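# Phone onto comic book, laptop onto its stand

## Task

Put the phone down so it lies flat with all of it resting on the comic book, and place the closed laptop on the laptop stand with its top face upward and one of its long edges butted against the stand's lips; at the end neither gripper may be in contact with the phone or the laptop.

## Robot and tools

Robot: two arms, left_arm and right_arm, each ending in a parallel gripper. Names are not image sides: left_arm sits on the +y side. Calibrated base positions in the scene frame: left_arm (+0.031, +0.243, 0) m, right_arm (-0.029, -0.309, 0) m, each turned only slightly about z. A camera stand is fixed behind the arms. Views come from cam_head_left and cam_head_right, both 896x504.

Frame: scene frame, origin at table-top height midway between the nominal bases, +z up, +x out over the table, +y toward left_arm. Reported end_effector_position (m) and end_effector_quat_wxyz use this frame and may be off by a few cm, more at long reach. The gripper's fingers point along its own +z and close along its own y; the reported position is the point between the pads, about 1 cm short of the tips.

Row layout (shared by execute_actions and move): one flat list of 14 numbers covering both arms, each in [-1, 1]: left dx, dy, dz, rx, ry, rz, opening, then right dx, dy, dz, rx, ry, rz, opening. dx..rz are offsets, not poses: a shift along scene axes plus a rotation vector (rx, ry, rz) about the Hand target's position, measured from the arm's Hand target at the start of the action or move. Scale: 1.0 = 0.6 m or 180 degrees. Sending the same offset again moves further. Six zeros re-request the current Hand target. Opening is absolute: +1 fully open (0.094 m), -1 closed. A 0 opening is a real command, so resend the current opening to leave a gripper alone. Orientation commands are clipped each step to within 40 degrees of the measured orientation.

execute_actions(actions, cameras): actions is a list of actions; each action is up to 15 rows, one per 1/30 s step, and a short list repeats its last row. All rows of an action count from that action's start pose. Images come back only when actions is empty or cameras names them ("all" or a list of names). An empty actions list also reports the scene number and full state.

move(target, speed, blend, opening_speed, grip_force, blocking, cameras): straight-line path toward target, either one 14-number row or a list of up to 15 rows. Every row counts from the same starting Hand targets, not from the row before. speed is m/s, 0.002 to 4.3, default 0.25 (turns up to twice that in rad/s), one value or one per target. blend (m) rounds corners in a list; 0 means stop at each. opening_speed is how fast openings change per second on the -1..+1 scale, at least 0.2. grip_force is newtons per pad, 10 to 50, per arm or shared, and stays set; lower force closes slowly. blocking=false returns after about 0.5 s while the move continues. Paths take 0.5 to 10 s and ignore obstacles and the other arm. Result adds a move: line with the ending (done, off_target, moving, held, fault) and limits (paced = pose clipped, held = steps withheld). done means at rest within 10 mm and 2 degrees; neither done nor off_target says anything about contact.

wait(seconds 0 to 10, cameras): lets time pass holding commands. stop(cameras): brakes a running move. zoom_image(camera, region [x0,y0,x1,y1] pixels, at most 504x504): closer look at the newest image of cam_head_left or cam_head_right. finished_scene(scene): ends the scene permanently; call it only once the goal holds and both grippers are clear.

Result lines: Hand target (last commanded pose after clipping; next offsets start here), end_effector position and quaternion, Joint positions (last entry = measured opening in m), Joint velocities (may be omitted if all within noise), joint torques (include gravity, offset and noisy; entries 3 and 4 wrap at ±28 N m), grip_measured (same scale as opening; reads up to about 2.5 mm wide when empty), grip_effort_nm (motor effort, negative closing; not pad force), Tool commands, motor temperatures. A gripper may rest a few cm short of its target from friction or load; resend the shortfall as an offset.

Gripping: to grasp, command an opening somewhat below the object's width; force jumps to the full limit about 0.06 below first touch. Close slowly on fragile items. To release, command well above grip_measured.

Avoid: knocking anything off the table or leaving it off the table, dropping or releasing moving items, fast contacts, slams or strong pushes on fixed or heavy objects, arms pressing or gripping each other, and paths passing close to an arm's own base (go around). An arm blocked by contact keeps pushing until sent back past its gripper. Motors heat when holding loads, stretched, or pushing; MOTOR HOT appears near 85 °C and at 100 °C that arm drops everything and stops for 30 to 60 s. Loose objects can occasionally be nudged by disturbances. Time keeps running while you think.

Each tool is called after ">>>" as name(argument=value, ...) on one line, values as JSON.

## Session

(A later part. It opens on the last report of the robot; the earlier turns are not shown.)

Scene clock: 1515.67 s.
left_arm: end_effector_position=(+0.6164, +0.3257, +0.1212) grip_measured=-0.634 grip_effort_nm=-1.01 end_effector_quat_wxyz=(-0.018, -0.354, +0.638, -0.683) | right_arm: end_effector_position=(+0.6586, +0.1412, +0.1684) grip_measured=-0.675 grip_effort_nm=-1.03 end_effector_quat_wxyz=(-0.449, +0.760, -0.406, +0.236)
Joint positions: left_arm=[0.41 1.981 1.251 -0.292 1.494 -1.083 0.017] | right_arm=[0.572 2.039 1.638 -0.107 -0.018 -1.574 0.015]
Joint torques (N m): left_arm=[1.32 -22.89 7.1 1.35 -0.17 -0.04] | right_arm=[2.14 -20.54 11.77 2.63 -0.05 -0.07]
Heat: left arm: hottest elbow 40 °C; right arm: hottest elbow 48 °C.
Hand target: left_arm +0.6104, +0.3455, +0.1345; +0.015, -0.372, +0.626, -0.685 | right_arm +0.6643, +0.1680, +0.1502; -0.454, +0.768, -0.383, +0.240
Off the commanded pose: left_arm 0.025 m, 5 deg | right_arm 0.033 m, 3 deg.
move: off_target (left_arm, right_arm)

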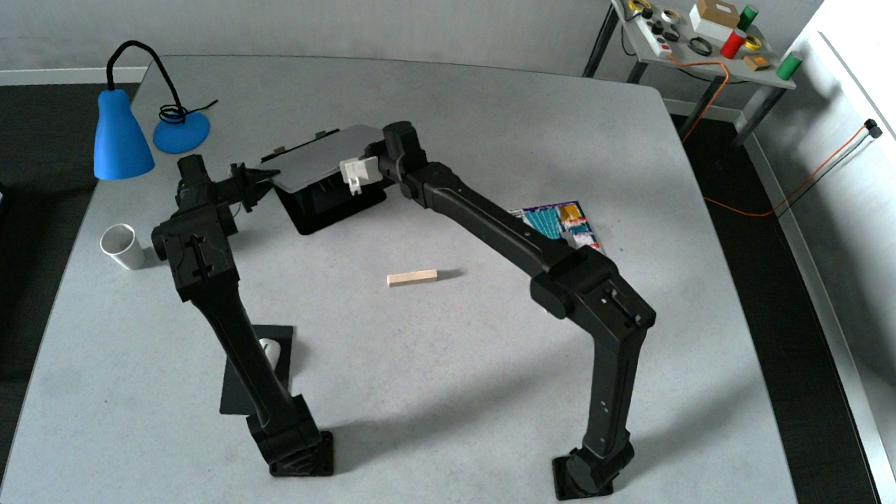

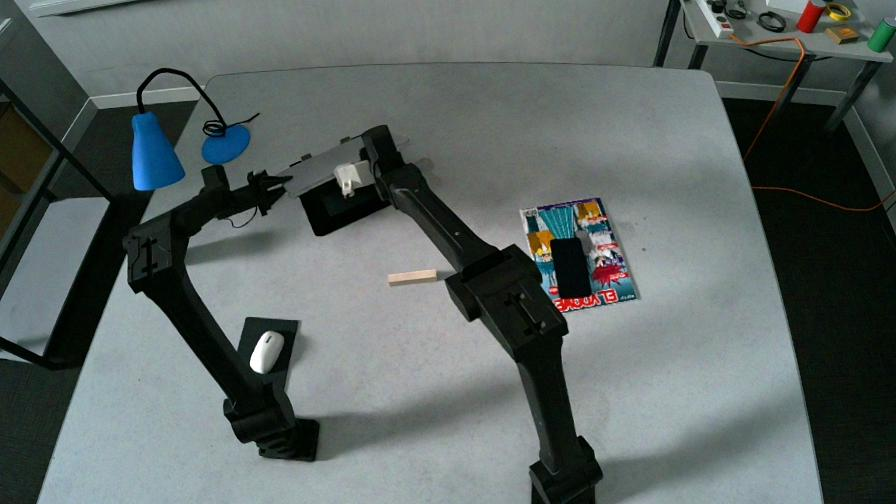

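>>> move(target=[[0.058, 0.045, -0.03, 0, 0, 0, -0.85, 0.058, 0.045, 0.0, 0, 0, 0, -0.85]], speed=0.05, cameras=["cam_head_left", "cam_head_right"])

>>> zoom_image(camera="cam_head_right", region=[250, 100, 450, 250])

>>> zoom_image(camera="cam_head_left", region=[230, 100, 430, 250])

Scene clock: 1526.40 s.
left_arm: end_effector_position=(+0.6353, +0.3594, +0.1108) grip_measured=-0.634 grip_effort_nm=-1.01 end_effector_quat_wxyz=(-0.006, -0.374, +0.624, -0.687) | right_arm: end_effector_position=(+0.6860, +0.1766, +0.1594) grip_measured=-0.675 grip_effort_nm=-1.04 end_effector_quat_wxyz=(-0.449, +0.767, -0.396, +0.232)
Joint positions: left_arm=[0.448 2.039 1.279 -0.05 1.492 -1.311 0.017] | right_arm=[0.588 2.157 1.817 -0.171 -0.02 -1.582 0.015]
Joint torques (N m): left_arm=[-0.91 -19.96 11.14 1.89 -0.11 -0.07] | right_arm=[1.2 -22.65 13.57 1.91 0.1 0.02]
Heat: left arm: hottest elbow 39 °C; right arm: hottest elbow 47 °C.
Hand target: left_arm +0.6452, +0.3724, +0.1165; -0.015, +0.372, -0.626, +0.685 | right_arm +0.6991, +0.1949, +0.1504; -0.454, +0.768, -0.383, +0.240
Off the commanded pose: left_arm 0.017 m, 2 deg | right_arm 0.024 m, 2 deg.
move: off_target (left_arm, right_arm)

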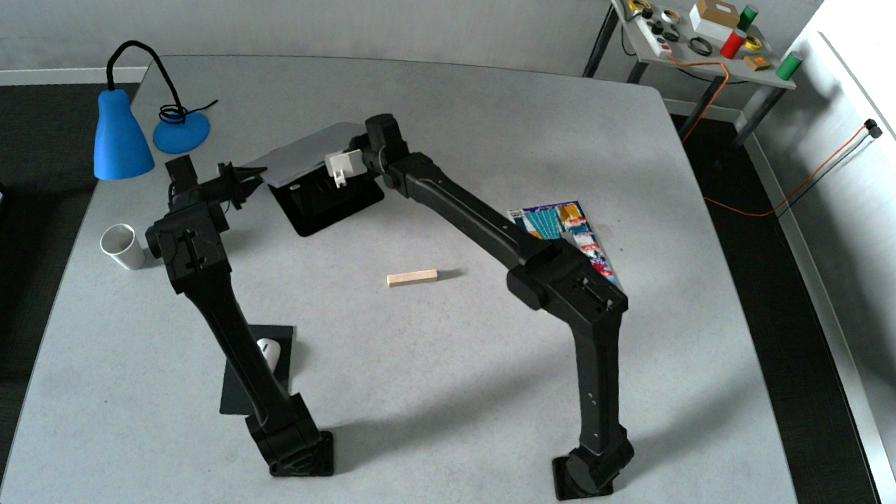

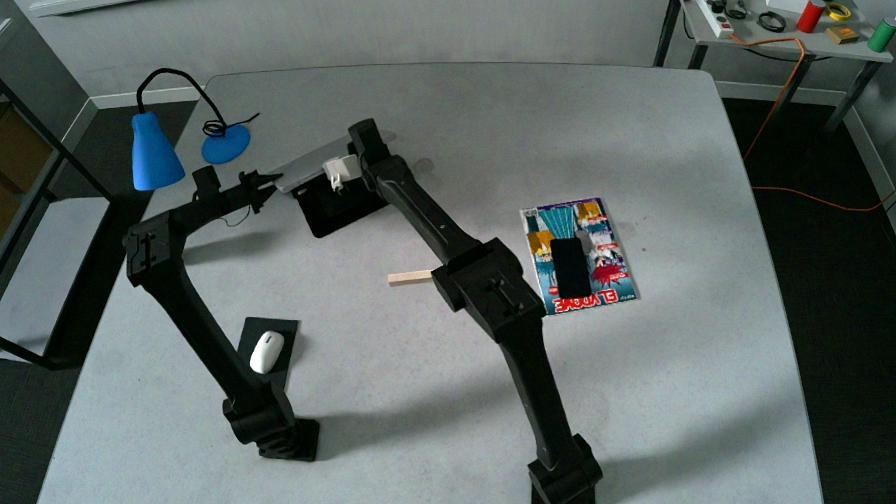

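Scaled by 2.520.

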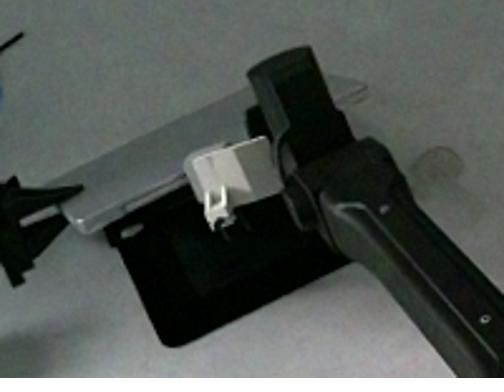

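Scaled by 2.520.

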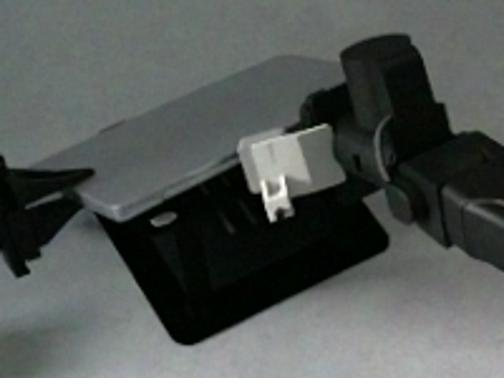

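>>> wait(seconds=0, cameras=["all"])

>>> zoom_image(camera="cam_head_left", region=[220, 80, 470, 220])

>>> zoom_image(camera="cam_head_right", region=[220, 80, 470, 220])

Scene clock: 1539.23 s.
left_arm: end_effector_position=(+0.6353, +0.3594, +0.1108) grip_measured=-0.634 grip_effort_nm=-1.00 end_effector_quat_wxyz=(-0.006, -0.374, +0.624, -0.687) | right_arm: end_effector_position=(+0.6860, +0.1766, +0.1594) grip_measured=-0.675 grip_effort_nm=-1.04 end_effector_quat_wxyz=(-0.449, +0.767, -0.396, +0.232)
Joint positions: left_arm=[0.448 2.039 1.279 -0.05 1.492 -1.311 0.017] | right_arm=[0.588 2.157 1.817 -0.171 -0.02 -1.582 0.015]
Joint torques (N m): left_arm=[0.09 -20.07 11.32 1.78 -0.08 -0.01] | right_arm=[1.32 -22.71 13.6 1.96 0.11 0.02]
Motor temperatures (°C): left_arm=[23 30 40 24 31 24 29] | right_arm=[26 40 49 25 26 24 29]
Heat: left arm: hottest elbow 40 °C; right arm: hottest elbow 49 °C.
Hand target: left_arm +0.6452, +0.3724, +0.1165; -0.015, +0.372, -0.626, +0.685 | right_arm +0.6991, +0.1949, +0.1504; -0.454, +0.768, -0.383, +0.240
Tool commands: left_gripper/opening=-0.85 right_gripper/opening=-0.85
Off the commanded pose: left_arm 0.017 m, 2 deg | right_arm 0.024 m, 2 deg.

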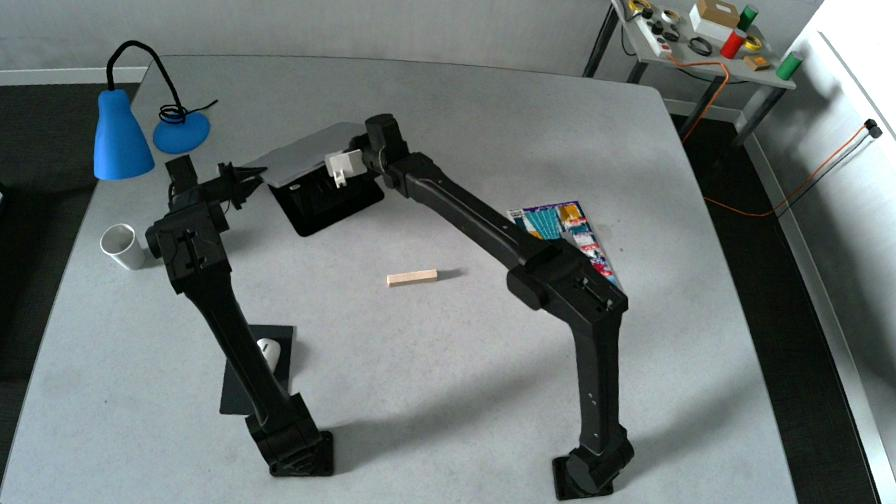

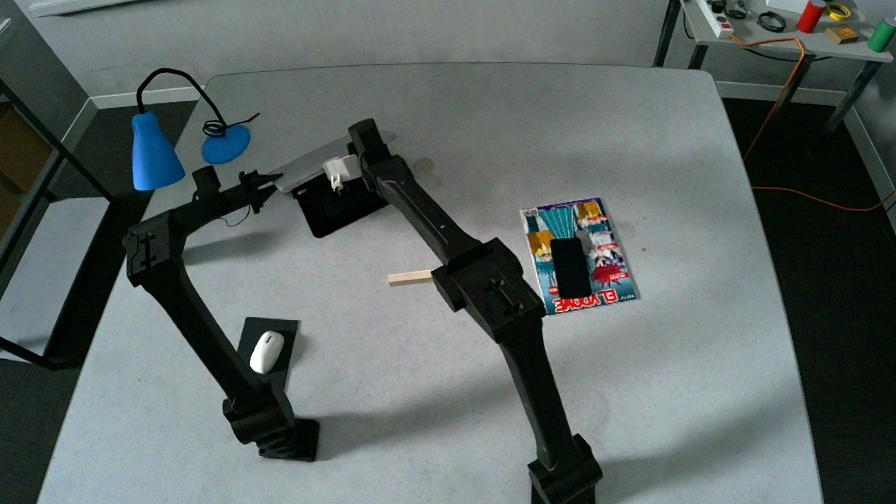

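Scaled by 2.016.

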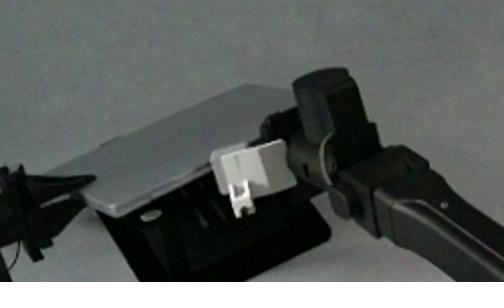

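Scaled by 2.016.

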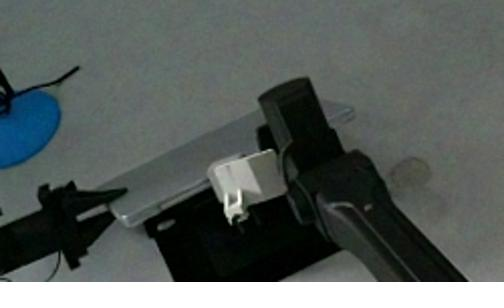

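>>> zoom_image(camera="cam_head_left", region=[250, 110, 390, 200])

>>> zoom_image(camera="cam_head_right", region=[260, 115, 400, 205])

Scaled by 3.600.

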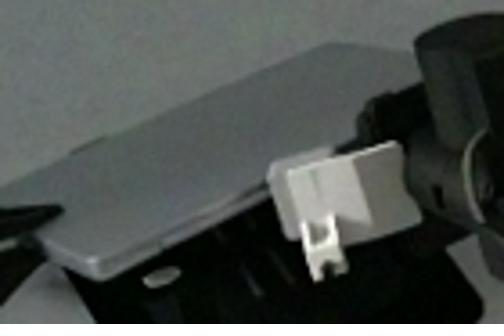

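Scaled by 3.600.

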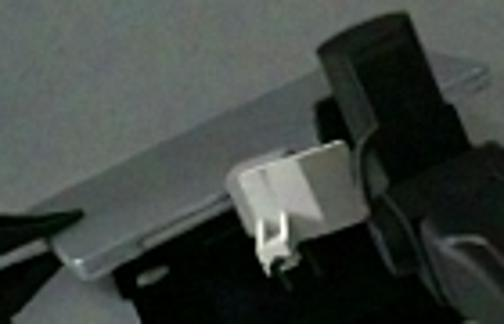

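>>> move(target=[[0,0,0.04,0,0,0,-0.85,0,0,0.04,0,0,0,-0.85],[-0.0438,-0.024,0.04,0,0,0,-0.85,-0.0438,-0.024,0.04,0,0,0,-0.85]], speed=0.1, blend=[0.01,0], cameras=["all"])

>>> zoom_image(camera="cam_head_left", region=[230, 100, 390, 220])

>>> zoom_image(camera="cam_head_right", region=[250, 105, 410, 225])

Scene clock: 1582.93 s.
left_arm: end_effector_position=(+0.6224, +0.3542, +0.1144) grip_measured=-0.634 grip_effort_nm=-1.01 end_effector_quat_wxyz=(-0.005, -0.385, +0.622, -0.682) | right_arm: end_effector_position=(+0.6812, +0.1745, +0.1598) grip_measured=-0.675 grip_effort_nm=-1.04 end_effector_quat_wxyz=(-0.444, +0.769, -0.398, +0.229)
Joint positions: left_arm=[0.45 1.997 1.224 -0.038 1.473 -1.323 0.017] | right_arm=[0.589 2.145 1.804 -0.184 -0.019 -1.581 0.015]
Joint torques (N m): left_arm=[-0.56 -24.29 7.41 1.63 0.59 0.05] | right_arm=[1.38 -29.27 7.41 2.43 0.22 0.03]
Heat: left arm: hottest elbow 40 °C; right arm: hottest elbow 52 °C.
Hand target: left_arm +0.6190, +0.3580, +0.1405; +0.015, -0.372, +0.626, -0.685 | right_arm +0.6728, +0.1806, +0.1742; -0.454, +0.768, -0.383, +0.240
Off the commanded pose: left_arm 0.027 m, 3 deg | right_arm 0.018 m, 2 deg.
move: off_target (left_arm, right_arm)

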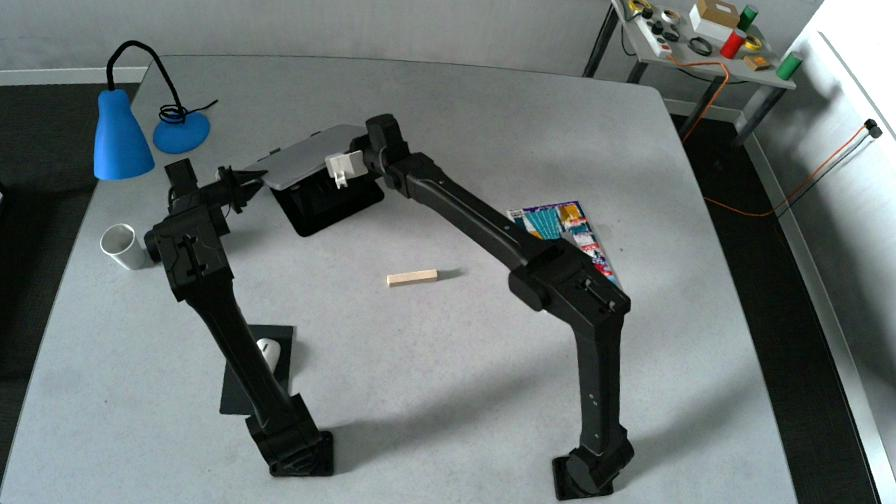

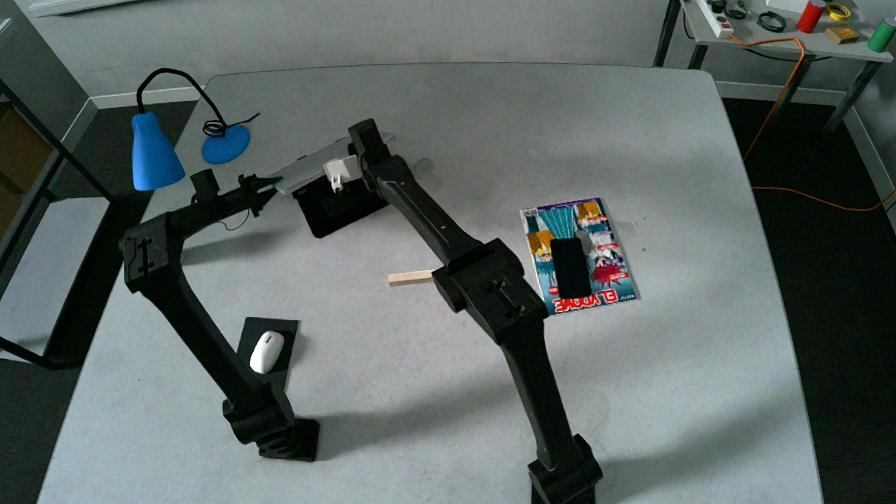

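Scaled by 3.150.

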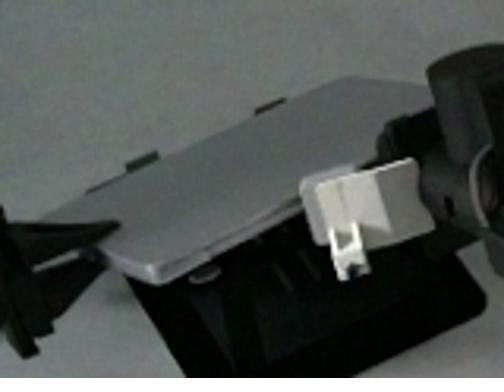

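Scaled by 3.150.

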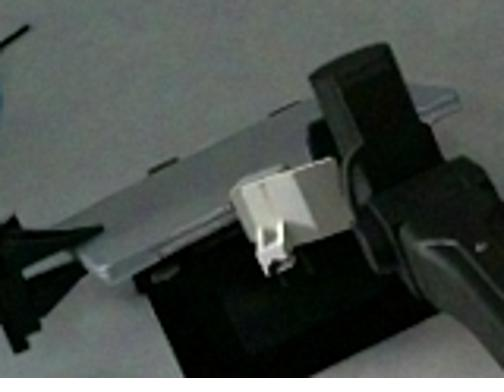

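>>> move(target=[0,0,-0.058,0,0,0,-0.85,0,0,-0.058,0,0,0,-0.85], speed=0.08, cameras=["all"])

>>> zoom_image(camera="cam_head_left", region=[230, 100, 390, 220])

>>> zoom_image(camera="cam_head_right", region=[250, 105, 410, 225])

Scene clock: 1596.13 s.
left_arm: end_effector_position=(+0.6237, +0.3548, +0.1148) grip_measured=-0.634 grip_effort_nm=-1.01 end_effector_quat_wxyz=(+0.009, -0.371, +0.628, -0.684) | right_arm: end_effector_position=(+0.6810, +0.1747, +0.1593) grip_measured=-0.675 grip_effort_nm=-1.04 end_effector_quat_wxyz=(-0.459, +0.761, -0.392, +0.238)
Joint positions: left_arm=[0.45 2.001 1.22 0.018 1.478 -1.329 0.017] | right_arm=[0.59 2.141 1.772 -0.116 -0.019 -1.583 0.015]
Joint torques (N m): left_arm=[-0.5 -19.31 6.72 1.51 0.39 0.24] | right_arm=[1.38 -26.05 6.89 2.61 0.21 0.05]
Heat: left arm: hottest elbow 39 °C; right arm: hottest elbow 50 °C.
Hand target: left_arm +0.6189, +0.3580, +0.1057; +0.015, -0.372, +0.626, -0.685 | right_arm +0.6728, +0.1806, +0.1394; -0.454, +0.768, -0.383, +0.240
Off the commanded pose: left_arm 0.011 m, 1 deg | right_arm 0.022 m, 2 deg.
move: off_target (left_arm, right_arm)

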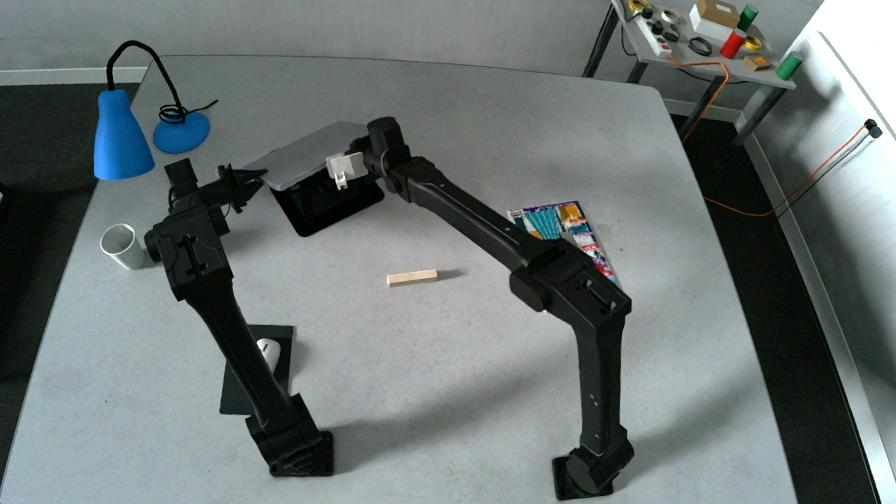

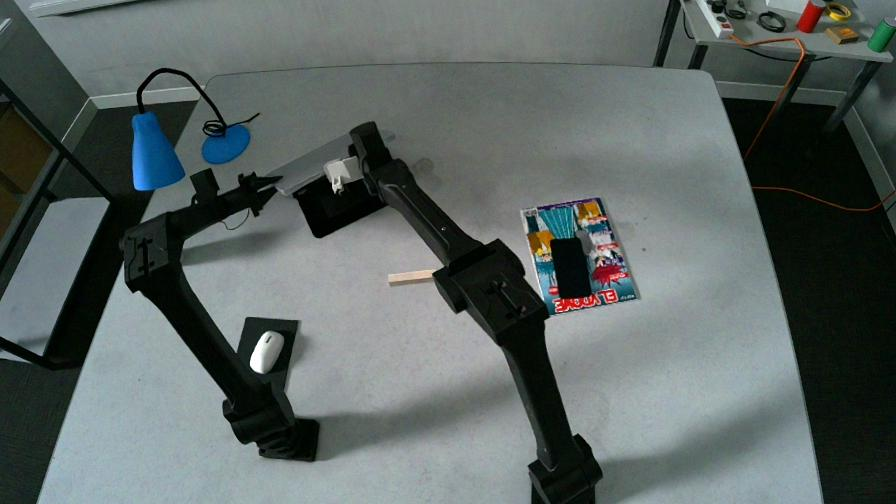

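Scaled by 3.150.

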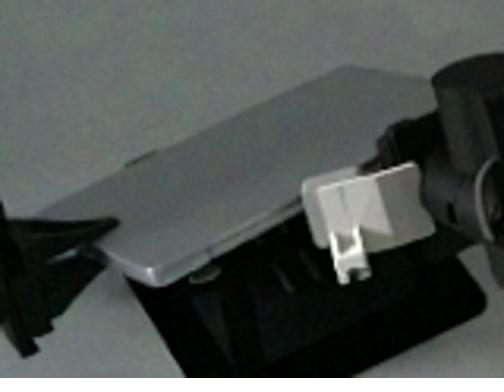

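Scaled by 3.150.

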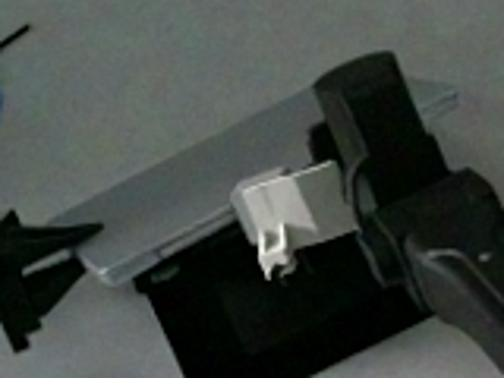

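>>> move(target=[0,0,-0.035,-0.0264,0.0489,0,-0.85,0,0,0.0,-0.0264,0.0489,0,-0.85], speed=0.08, cameras=["all"])

>>> zoom_image(camera="cam_head_left", region=[230, 100, 390, 220])

>>> zoom_image(camera="cam_head_right", region=[250, 105, 410, 225])

Scene clock: 1619.00 s.
left_arm: end_effector_position=(+0.6194, +0.3523, +0.1027) grip_measured=-0.634 grip_effort_nm=-1.01 end_effector_quat_wxyz=(+0.017, +0.383, -0.617, +0.687) | right_arm: end_effector_position=(+0.6729, +0.1707, +0.1558) grip_measured=-0.680 grip_effort_nm=-1.04 end_effector_quat_wxyz=(-0.406, +0.791, -0.408, +0.207)
Joint positions: left_arm=[0.45 2.022 1.22 -0.023 1.494 -1.327 0.017] | right_arm=[0.591 2.142 1.846 -0.329 -0.022 -1.581 0.015]
Joint torques (N m): left_arm=[-0.91 -17.79 8.53 -0.03 -0.12 -0.42] | right_arm=[1.14 -24.18 11.99 0.08 -0.11 0.16]
Heat: left arm: hottest elbow 37 °C; right arm: hottest elbow 46 °C.
Hand target: left_arm +0.6189, +0.3580, +0.0848; +0.049, +0.424, -0.597, +0.680 | right_arm +0.6728, +0.1806, +0.1397; -0.391, +0.802, -0.406, +0.196
Off the commanded pose: left_arm 0.019 m, 6 deg | right_arm 0.019 m, 2 deg.
move: off_target (left_arm, right_arm)

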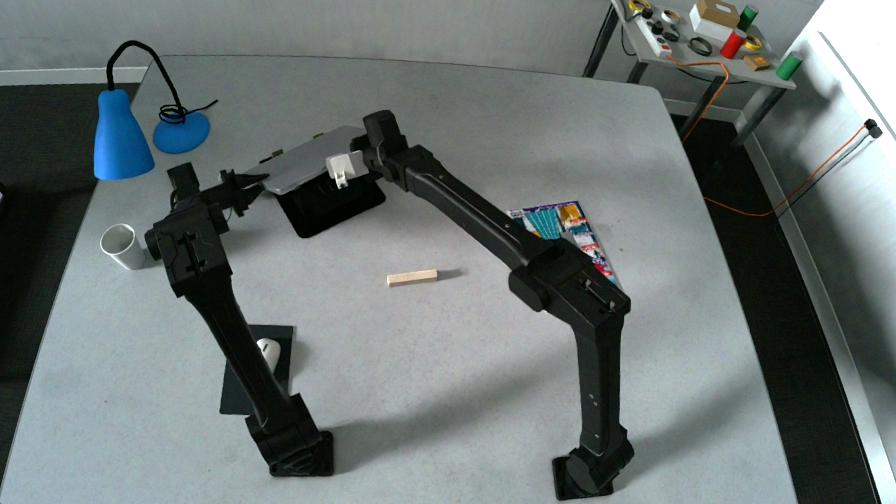

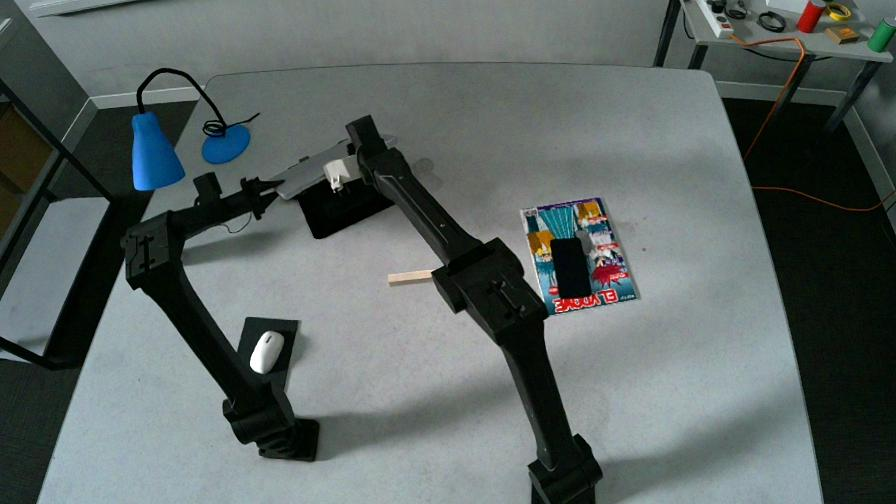

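Scaled by 3.150.

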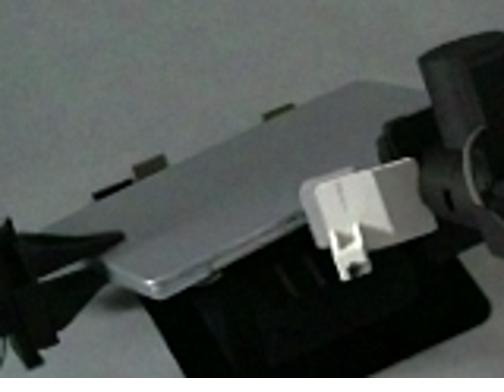

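Scaled by 3.150.

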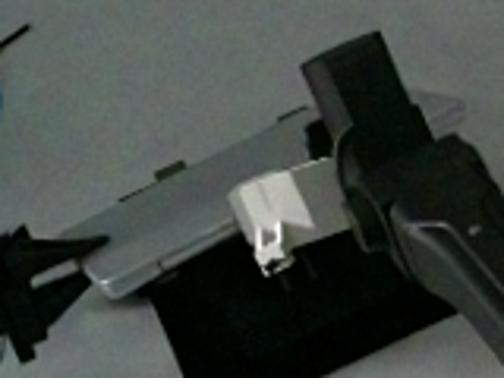

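>>> move(target=[0,0,-0.0083,0.0211,-0.0391,0,-0.85,-0.0088,-0.0048,-0.0233,0.0211,-0.0391,0,-0.85], speed=0.08, cameras=["all"])

>>> zoom_image(camera="cam_head_left", region=[230, 100, 390, 220])

>>> zoom_image(camera="cam_head_right", region=[250, 105, 410, 225])

Scene clock: 1635.93 s.
left_arm: end_effector_position=(+0.6225, +0.3539, +0.1058) grip_measured=-0.634 grip_effort_nm=-1.00 end_effector_quat_wxyz=(-0.001, -0.369, +0.624, -0.689) | right_arm: end_effector_position=(+0.6751, +0.1726, +0.1571) grip_measured=-0.681 grip_effort_nm=-1.04 end_effector_quat_wxyz=(-0.451, +0.766, -0.395, +0.233)
Joint positions: left_arm=[0.45 2.024 1.22 0.039 1.497 -1.343 0.017] | right_arm=[0.592 2.129 1.759 -0.137 -0.017 -1.582 0.015]
Joint torques (N m): left_arm=[-0.85 -17.14 6.6 1.83 -0.37 0.26] | right_arm=[1.26 -24.76 6.65 2.69 0.08 0.06]
Heat: left arm: hottest elbow 37 °C; right arm: hottest elbow 45 °C.
Hand target: left_arm +0.6190, +0.3580, +0.0798; -0.002, +0.383, -0.621, +0.684 | right_arm +0.6674, +0.1777, +0.1255; -0.442, +0.775, -0.388, +0.232
Off the commanded pose: left_arm 0.026 m, 2 deg | right_arm 0.033 m, 2 deg.
move: off_target (left_arm, right_arm)

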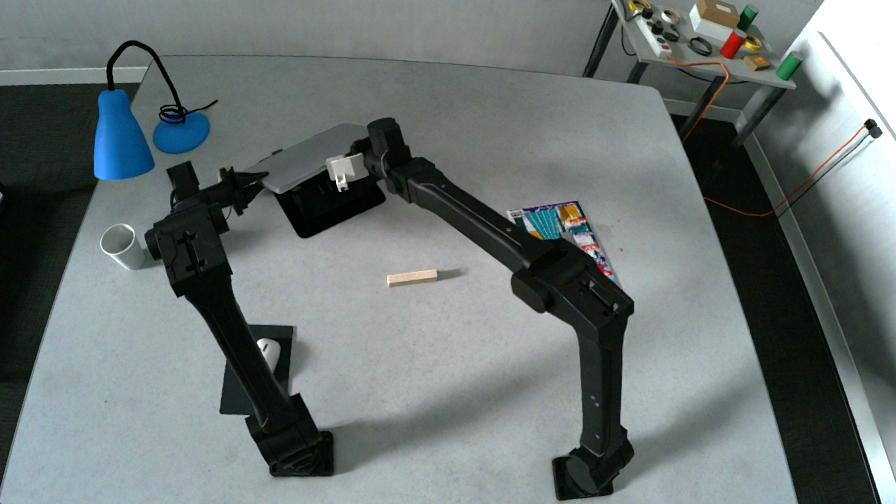

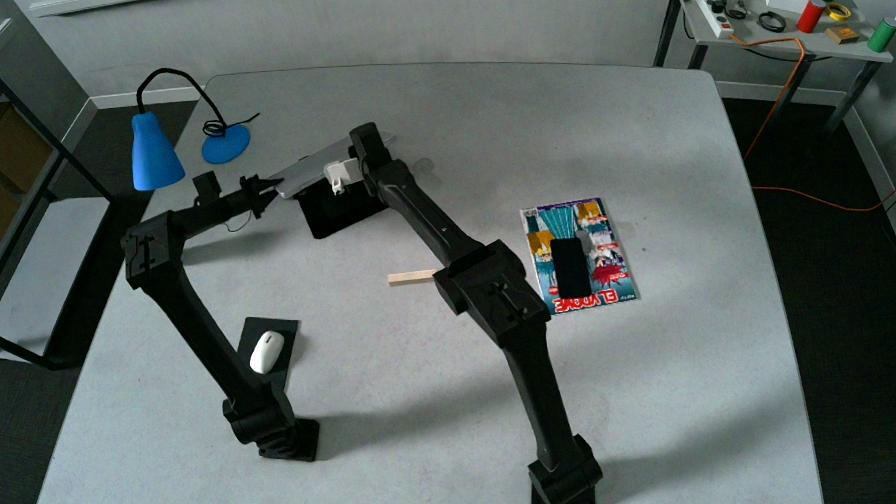

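Scaled by 3.150.

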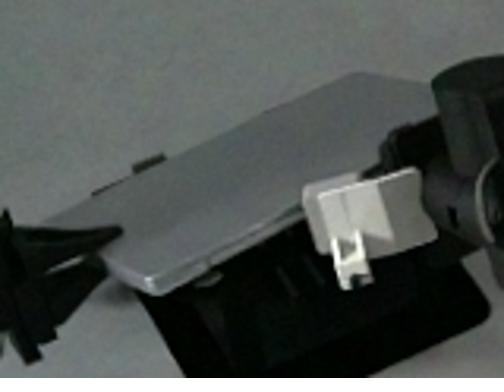

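Scaled by 3.150.

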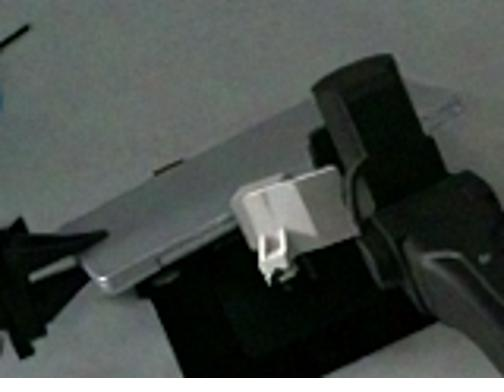

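>>> move(target=[0,0,0.0,-0.0264,0.0489,0,-0.85,0.0088,0.0048,0.0233,-0.0264,0.0489,0,-0.85], speed=0.08)

>>> move(target=[0,0,0,0,0,0,-0.85,0,0,0,0,0,0,-0.4], speed=0.08, opening_speed=0.2, cameras=["all"])

>>> zoom_image(camera="cam_head_left", region=[230, 100, 390, 220])

>>> zoom_image(camera="cam_head_right", region=[250, 105, 410, 225])

Scene clock: 1644.53 s.
left_arm: end_effector_position=(+0.6195, +0.3524, +0.0996) grip_measured=-0.634 grip_effort_nm=-1.00 end_effector_quat_wxyz=(+0.020, +0.385, -0.616, +0.687) | right_arm: end_effector_position=(+0.6708, +0.1708, +0.1540) grip_measured=-0.681 grip_effort_nm=-1.04 end_effector_quat_wxyz=(-0.391, +0.799, -0.412, +0.198)
Joint positions: left_arm=[0.45 2.029 1.222 -0.027 1.495 -1.326 0.017] | right_arm=[0.592 2.149 1.874 -0.39 -0.022 -1.581 0.015]
Joint torques (N m): left_arm=[-0.62 -17.85 8.68 -0.38 -0.19 -0.65] | right_arm=[0.97 -23.94 12.49 -0.05 -0.24 0.17]
Heat: left arm: hottest elbow 36 °C; right arm: hottest elbow 45 °C.
Hand target: left_arm +0.6189, +0.3580, +0.0797; +0.061, +0.434, -0.590, +0.678 | right_arm +0.6728, +0.1807, +0.1394; -0.378, +0.808, -0.410, +0.187
Off the commanded pose: left_arm 0.021 m, 8 deg | right_arm 0.018 m, 2 deg.
move: off_target (left_arm, right_arm)

Scene clock: 1647.37 s.
left_arm: end_effector_position=(+0.6190, +0.3521, +0.0994) grip_measured=-0.634 grip_effort_nm=-1.00 end_effector_quat_wxyz=(-0.019, -0.383, +0.619, -0.685) | right_arm: end_effector_position=(+0.6710, +0.1714, +0.1575) grip_measured=-0.402 grip_effort_nm=0.11 end_effector_quat_wxyz=(-0.390, +0.799, -0.413, +0.196)
Joint positions: left_arm=[0.45 2.029 1.236 -0.107 1.494 -1.254 0.017] | right_arm=[0.592 2.149 1.886 -0.406 -0.024 -1.578 0.028]
Joint torques (N m): left_arm=[-0.97 -18.32 8.92 -0.69 -0.16 -0.6] | right_arm=[0.97 -24.06 11.75 0.46 -0.16 0.15]
Heat: left arm: hottest elbow 36 °C; right arm: hottest elbow 45 °C.
Hand target: left_arm +0.6190, +0.3580, +0.0797; +0.061, +0.434, -0.590, +0.678 | right_arm +0.6727, +0.1807, +0.1394; -0.378, +0.808, -0.410, +0.187
Off the commanded pose: left_arm 0.021 m, 8 deg | right_arm 0.020 m, 2 deg.
move: off_target (left_arm, right_arm)

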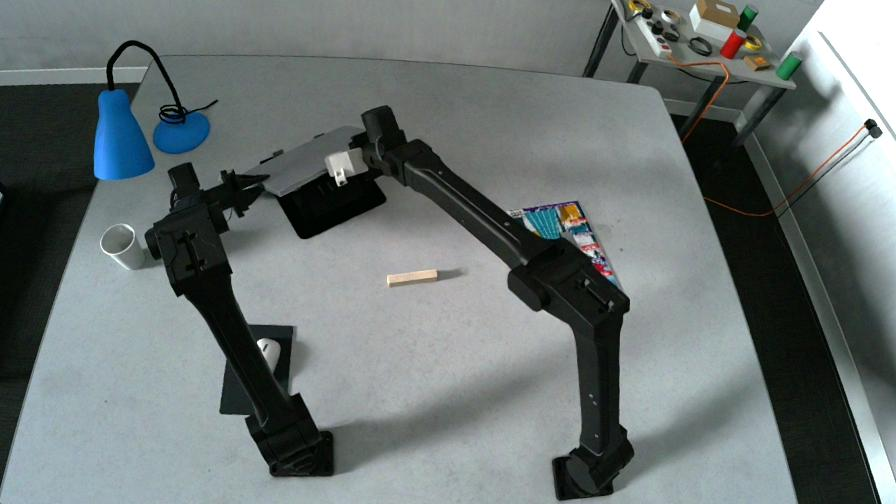

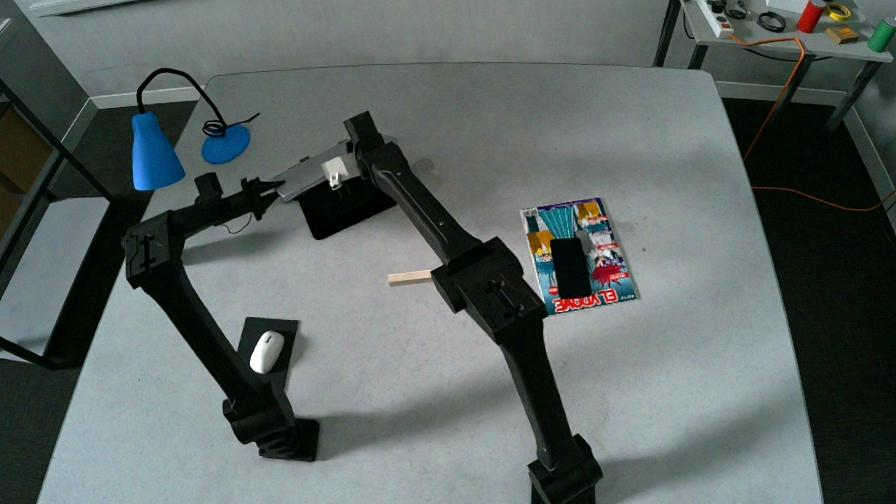

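Scaled by 3.150.

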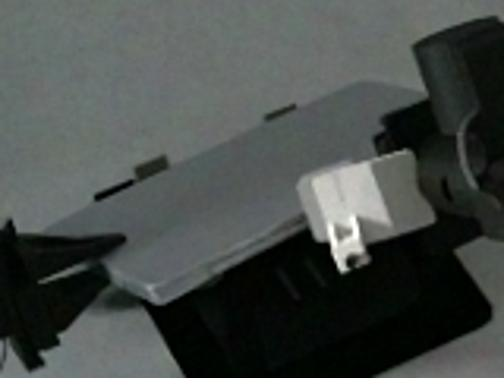

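Scaled by 3.150.

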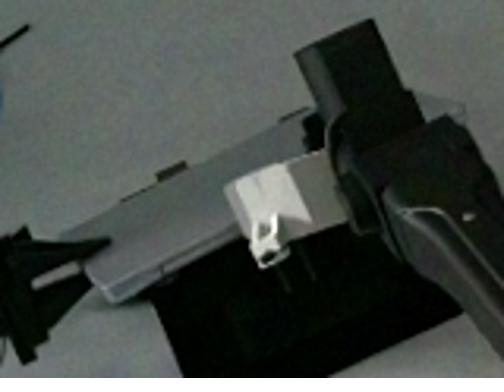

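>>> move(target=[0,0,0,0,0,0,-0.85,-0.11,-0.06,0.105,0,0,0,-0.4], speed=0.06, cameras=["all"])

>>> zoom_image(camera="cam_head_left", region=[230, 100, 390, 220])

>>> zoom_image(camera="cam_head_right", region=[250, 105, 410, 225])

Scene clock: 1658.23 s.
left_arm: end_effector_position=(+0.6184, +0.3518, +0.0984) grip_measured=-0.634 grip_effort_nm=-1.01 end_effector_quat_wxyz=(-0.016, -0.380, +0.623, -0.684) | right_arm: end_effector_position=(+0.6185, +0.1411, +0.1999) grip_measured=-0.401 grip_effort_nm=0.07 end_effector_quat_wxyz=(-0.381, +0.805, -0.414, +0.191)
Joint positions: left_arm=[0.45 2.03 1.246 -0.167 1.492 -1.191 0.017] | right_arm=[0.599 1.959 1.702 -0.434 -0.021 -1.578 0.028]
Joint torques (N m): left_arm=[-0.67 -17.14 9.58 -0.59 -0.01 -0.79] | right_arm=[1.44 -26.64 7.92 0.94 0.04 0.21]
Heat: left arm: hottest elbow 37 °C; right arm: hottest elbow 45 °C.
Hand target: left_arm +0.6190, +0.3580, +0.0798; -0.061, -0.434, +0.590, -0.678 | right_arm +0.6067, +0.1447, +0.2025; -0.378, +0.808, -0.410, +0.187
Off the commanded pose: left_arm 0.020 m, 9 deg | right_arm 0.013 m, 1 deg.
move: off_target (left_arm, right_arm)

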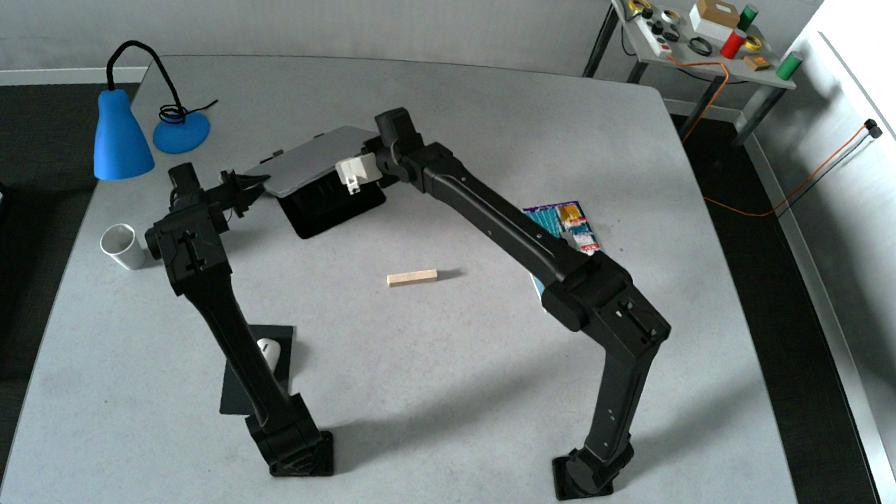

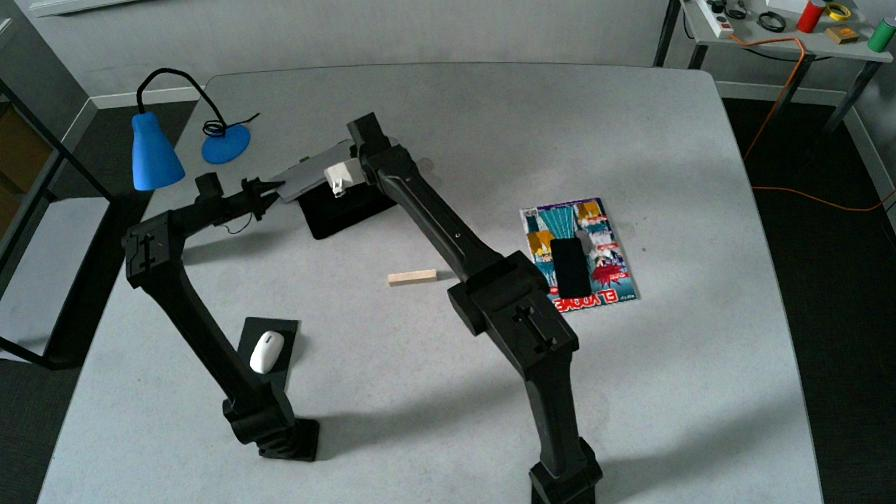

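Scaled by 3.150.

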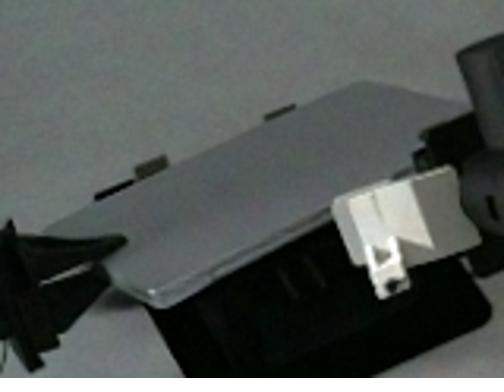

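Scaled by 3.150.

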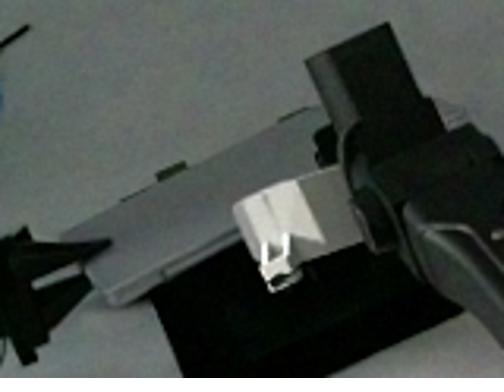

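>>> move(target=[0,0,0,0,0,0,-0.85,-0.08,-0.044,0.068,0,0,0,-0.4], speed=0.08, cameras=["all"])

>>> zoom_image(camera="cam_head_left", region=[230, 100, 390, 220])

>>> zoom_image(camera="cam_head_right", region=[250, 105, 410, 225])

Scene clock: 1665.33 s.
left_arm: end_effector_position=(+0.6184, +0.3518, +0.0983) grip_measured=-0.634 grip_effort_nm=-1.01 end_effector_quat_wxyz=(-0.016, -0.379, +0.623, -0.684) | right_arm: end_effector_position=(+0.5696, +0.1152, +0.2413) grip_measured=-0.401 grip_effort_nm=0.07 end_effector_quat_wxyz=(-0.380, +0.806, -0.411, +0.192)
Joint positions: left_arm=[0.45 2.032 1.252 -0.195 1.492 -1.168 0.017] | right_arm=[0.609 1.79 1.564 -0.466 -0.013 -1.577 0.028]
Joint torques (N m): left_arm=[-0.21 -17.85 9.28 -0.72 -0.05 -0.78] | right_arm=[1.44 -23.36 8.24 0.98 0.04 0.28]
Motor temperatures (°C): left_arm=[22 30 37 24 29 24 30] | right_arm=[26 44 44 25 25 24 28]
Heat: left arm: hottest elbow 37 °C; right arm: hottest shoulder 44 °C.
Hand target: left_arm +0.6190, +0.3580, +0.0798; -0.061, -0.434, +0.590, -0.678 | right_arm +0.5587, +0.1183, +0.2433; -0.378, +0.808, -0.410, +0.187
Off the commanded pose: left_arm 0.020 m, 9 deg | right_arm 0.012 m, 1 deg.
move: off_target (left_arm, right_arm)

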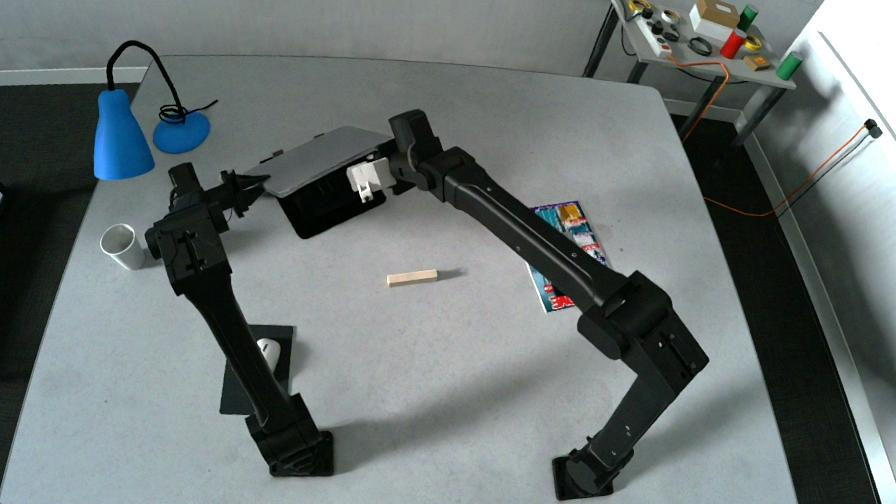

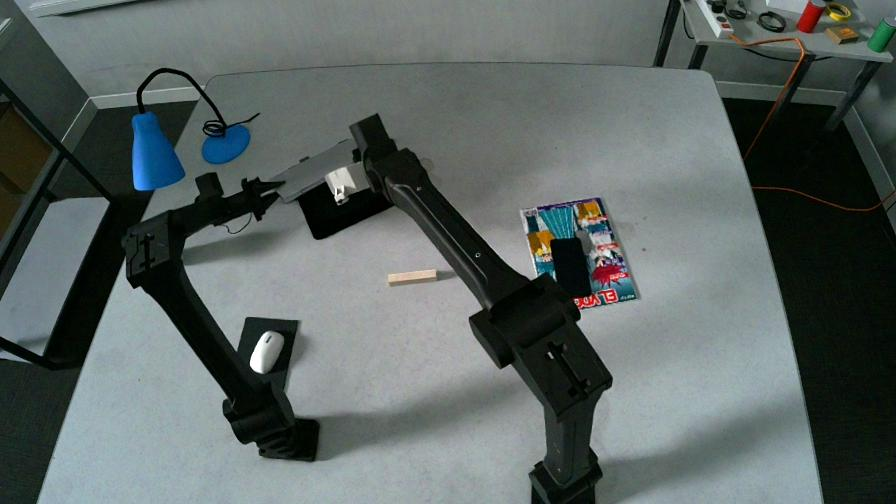

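Scaled by 3.150.

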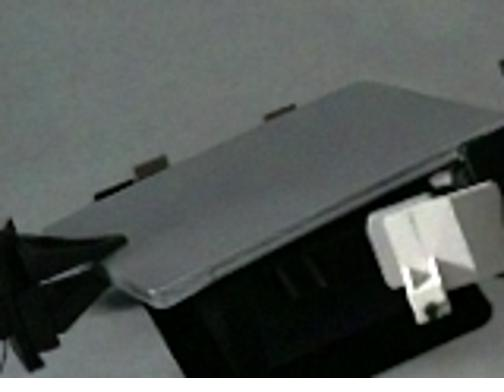

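Scaled by 3.150.

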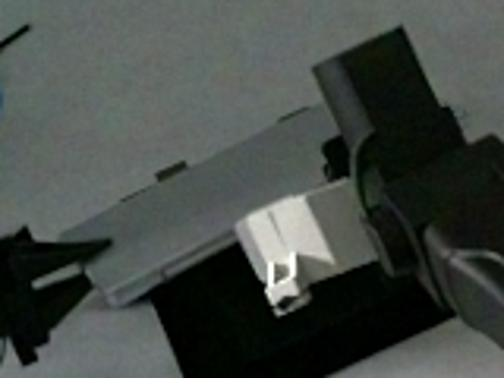

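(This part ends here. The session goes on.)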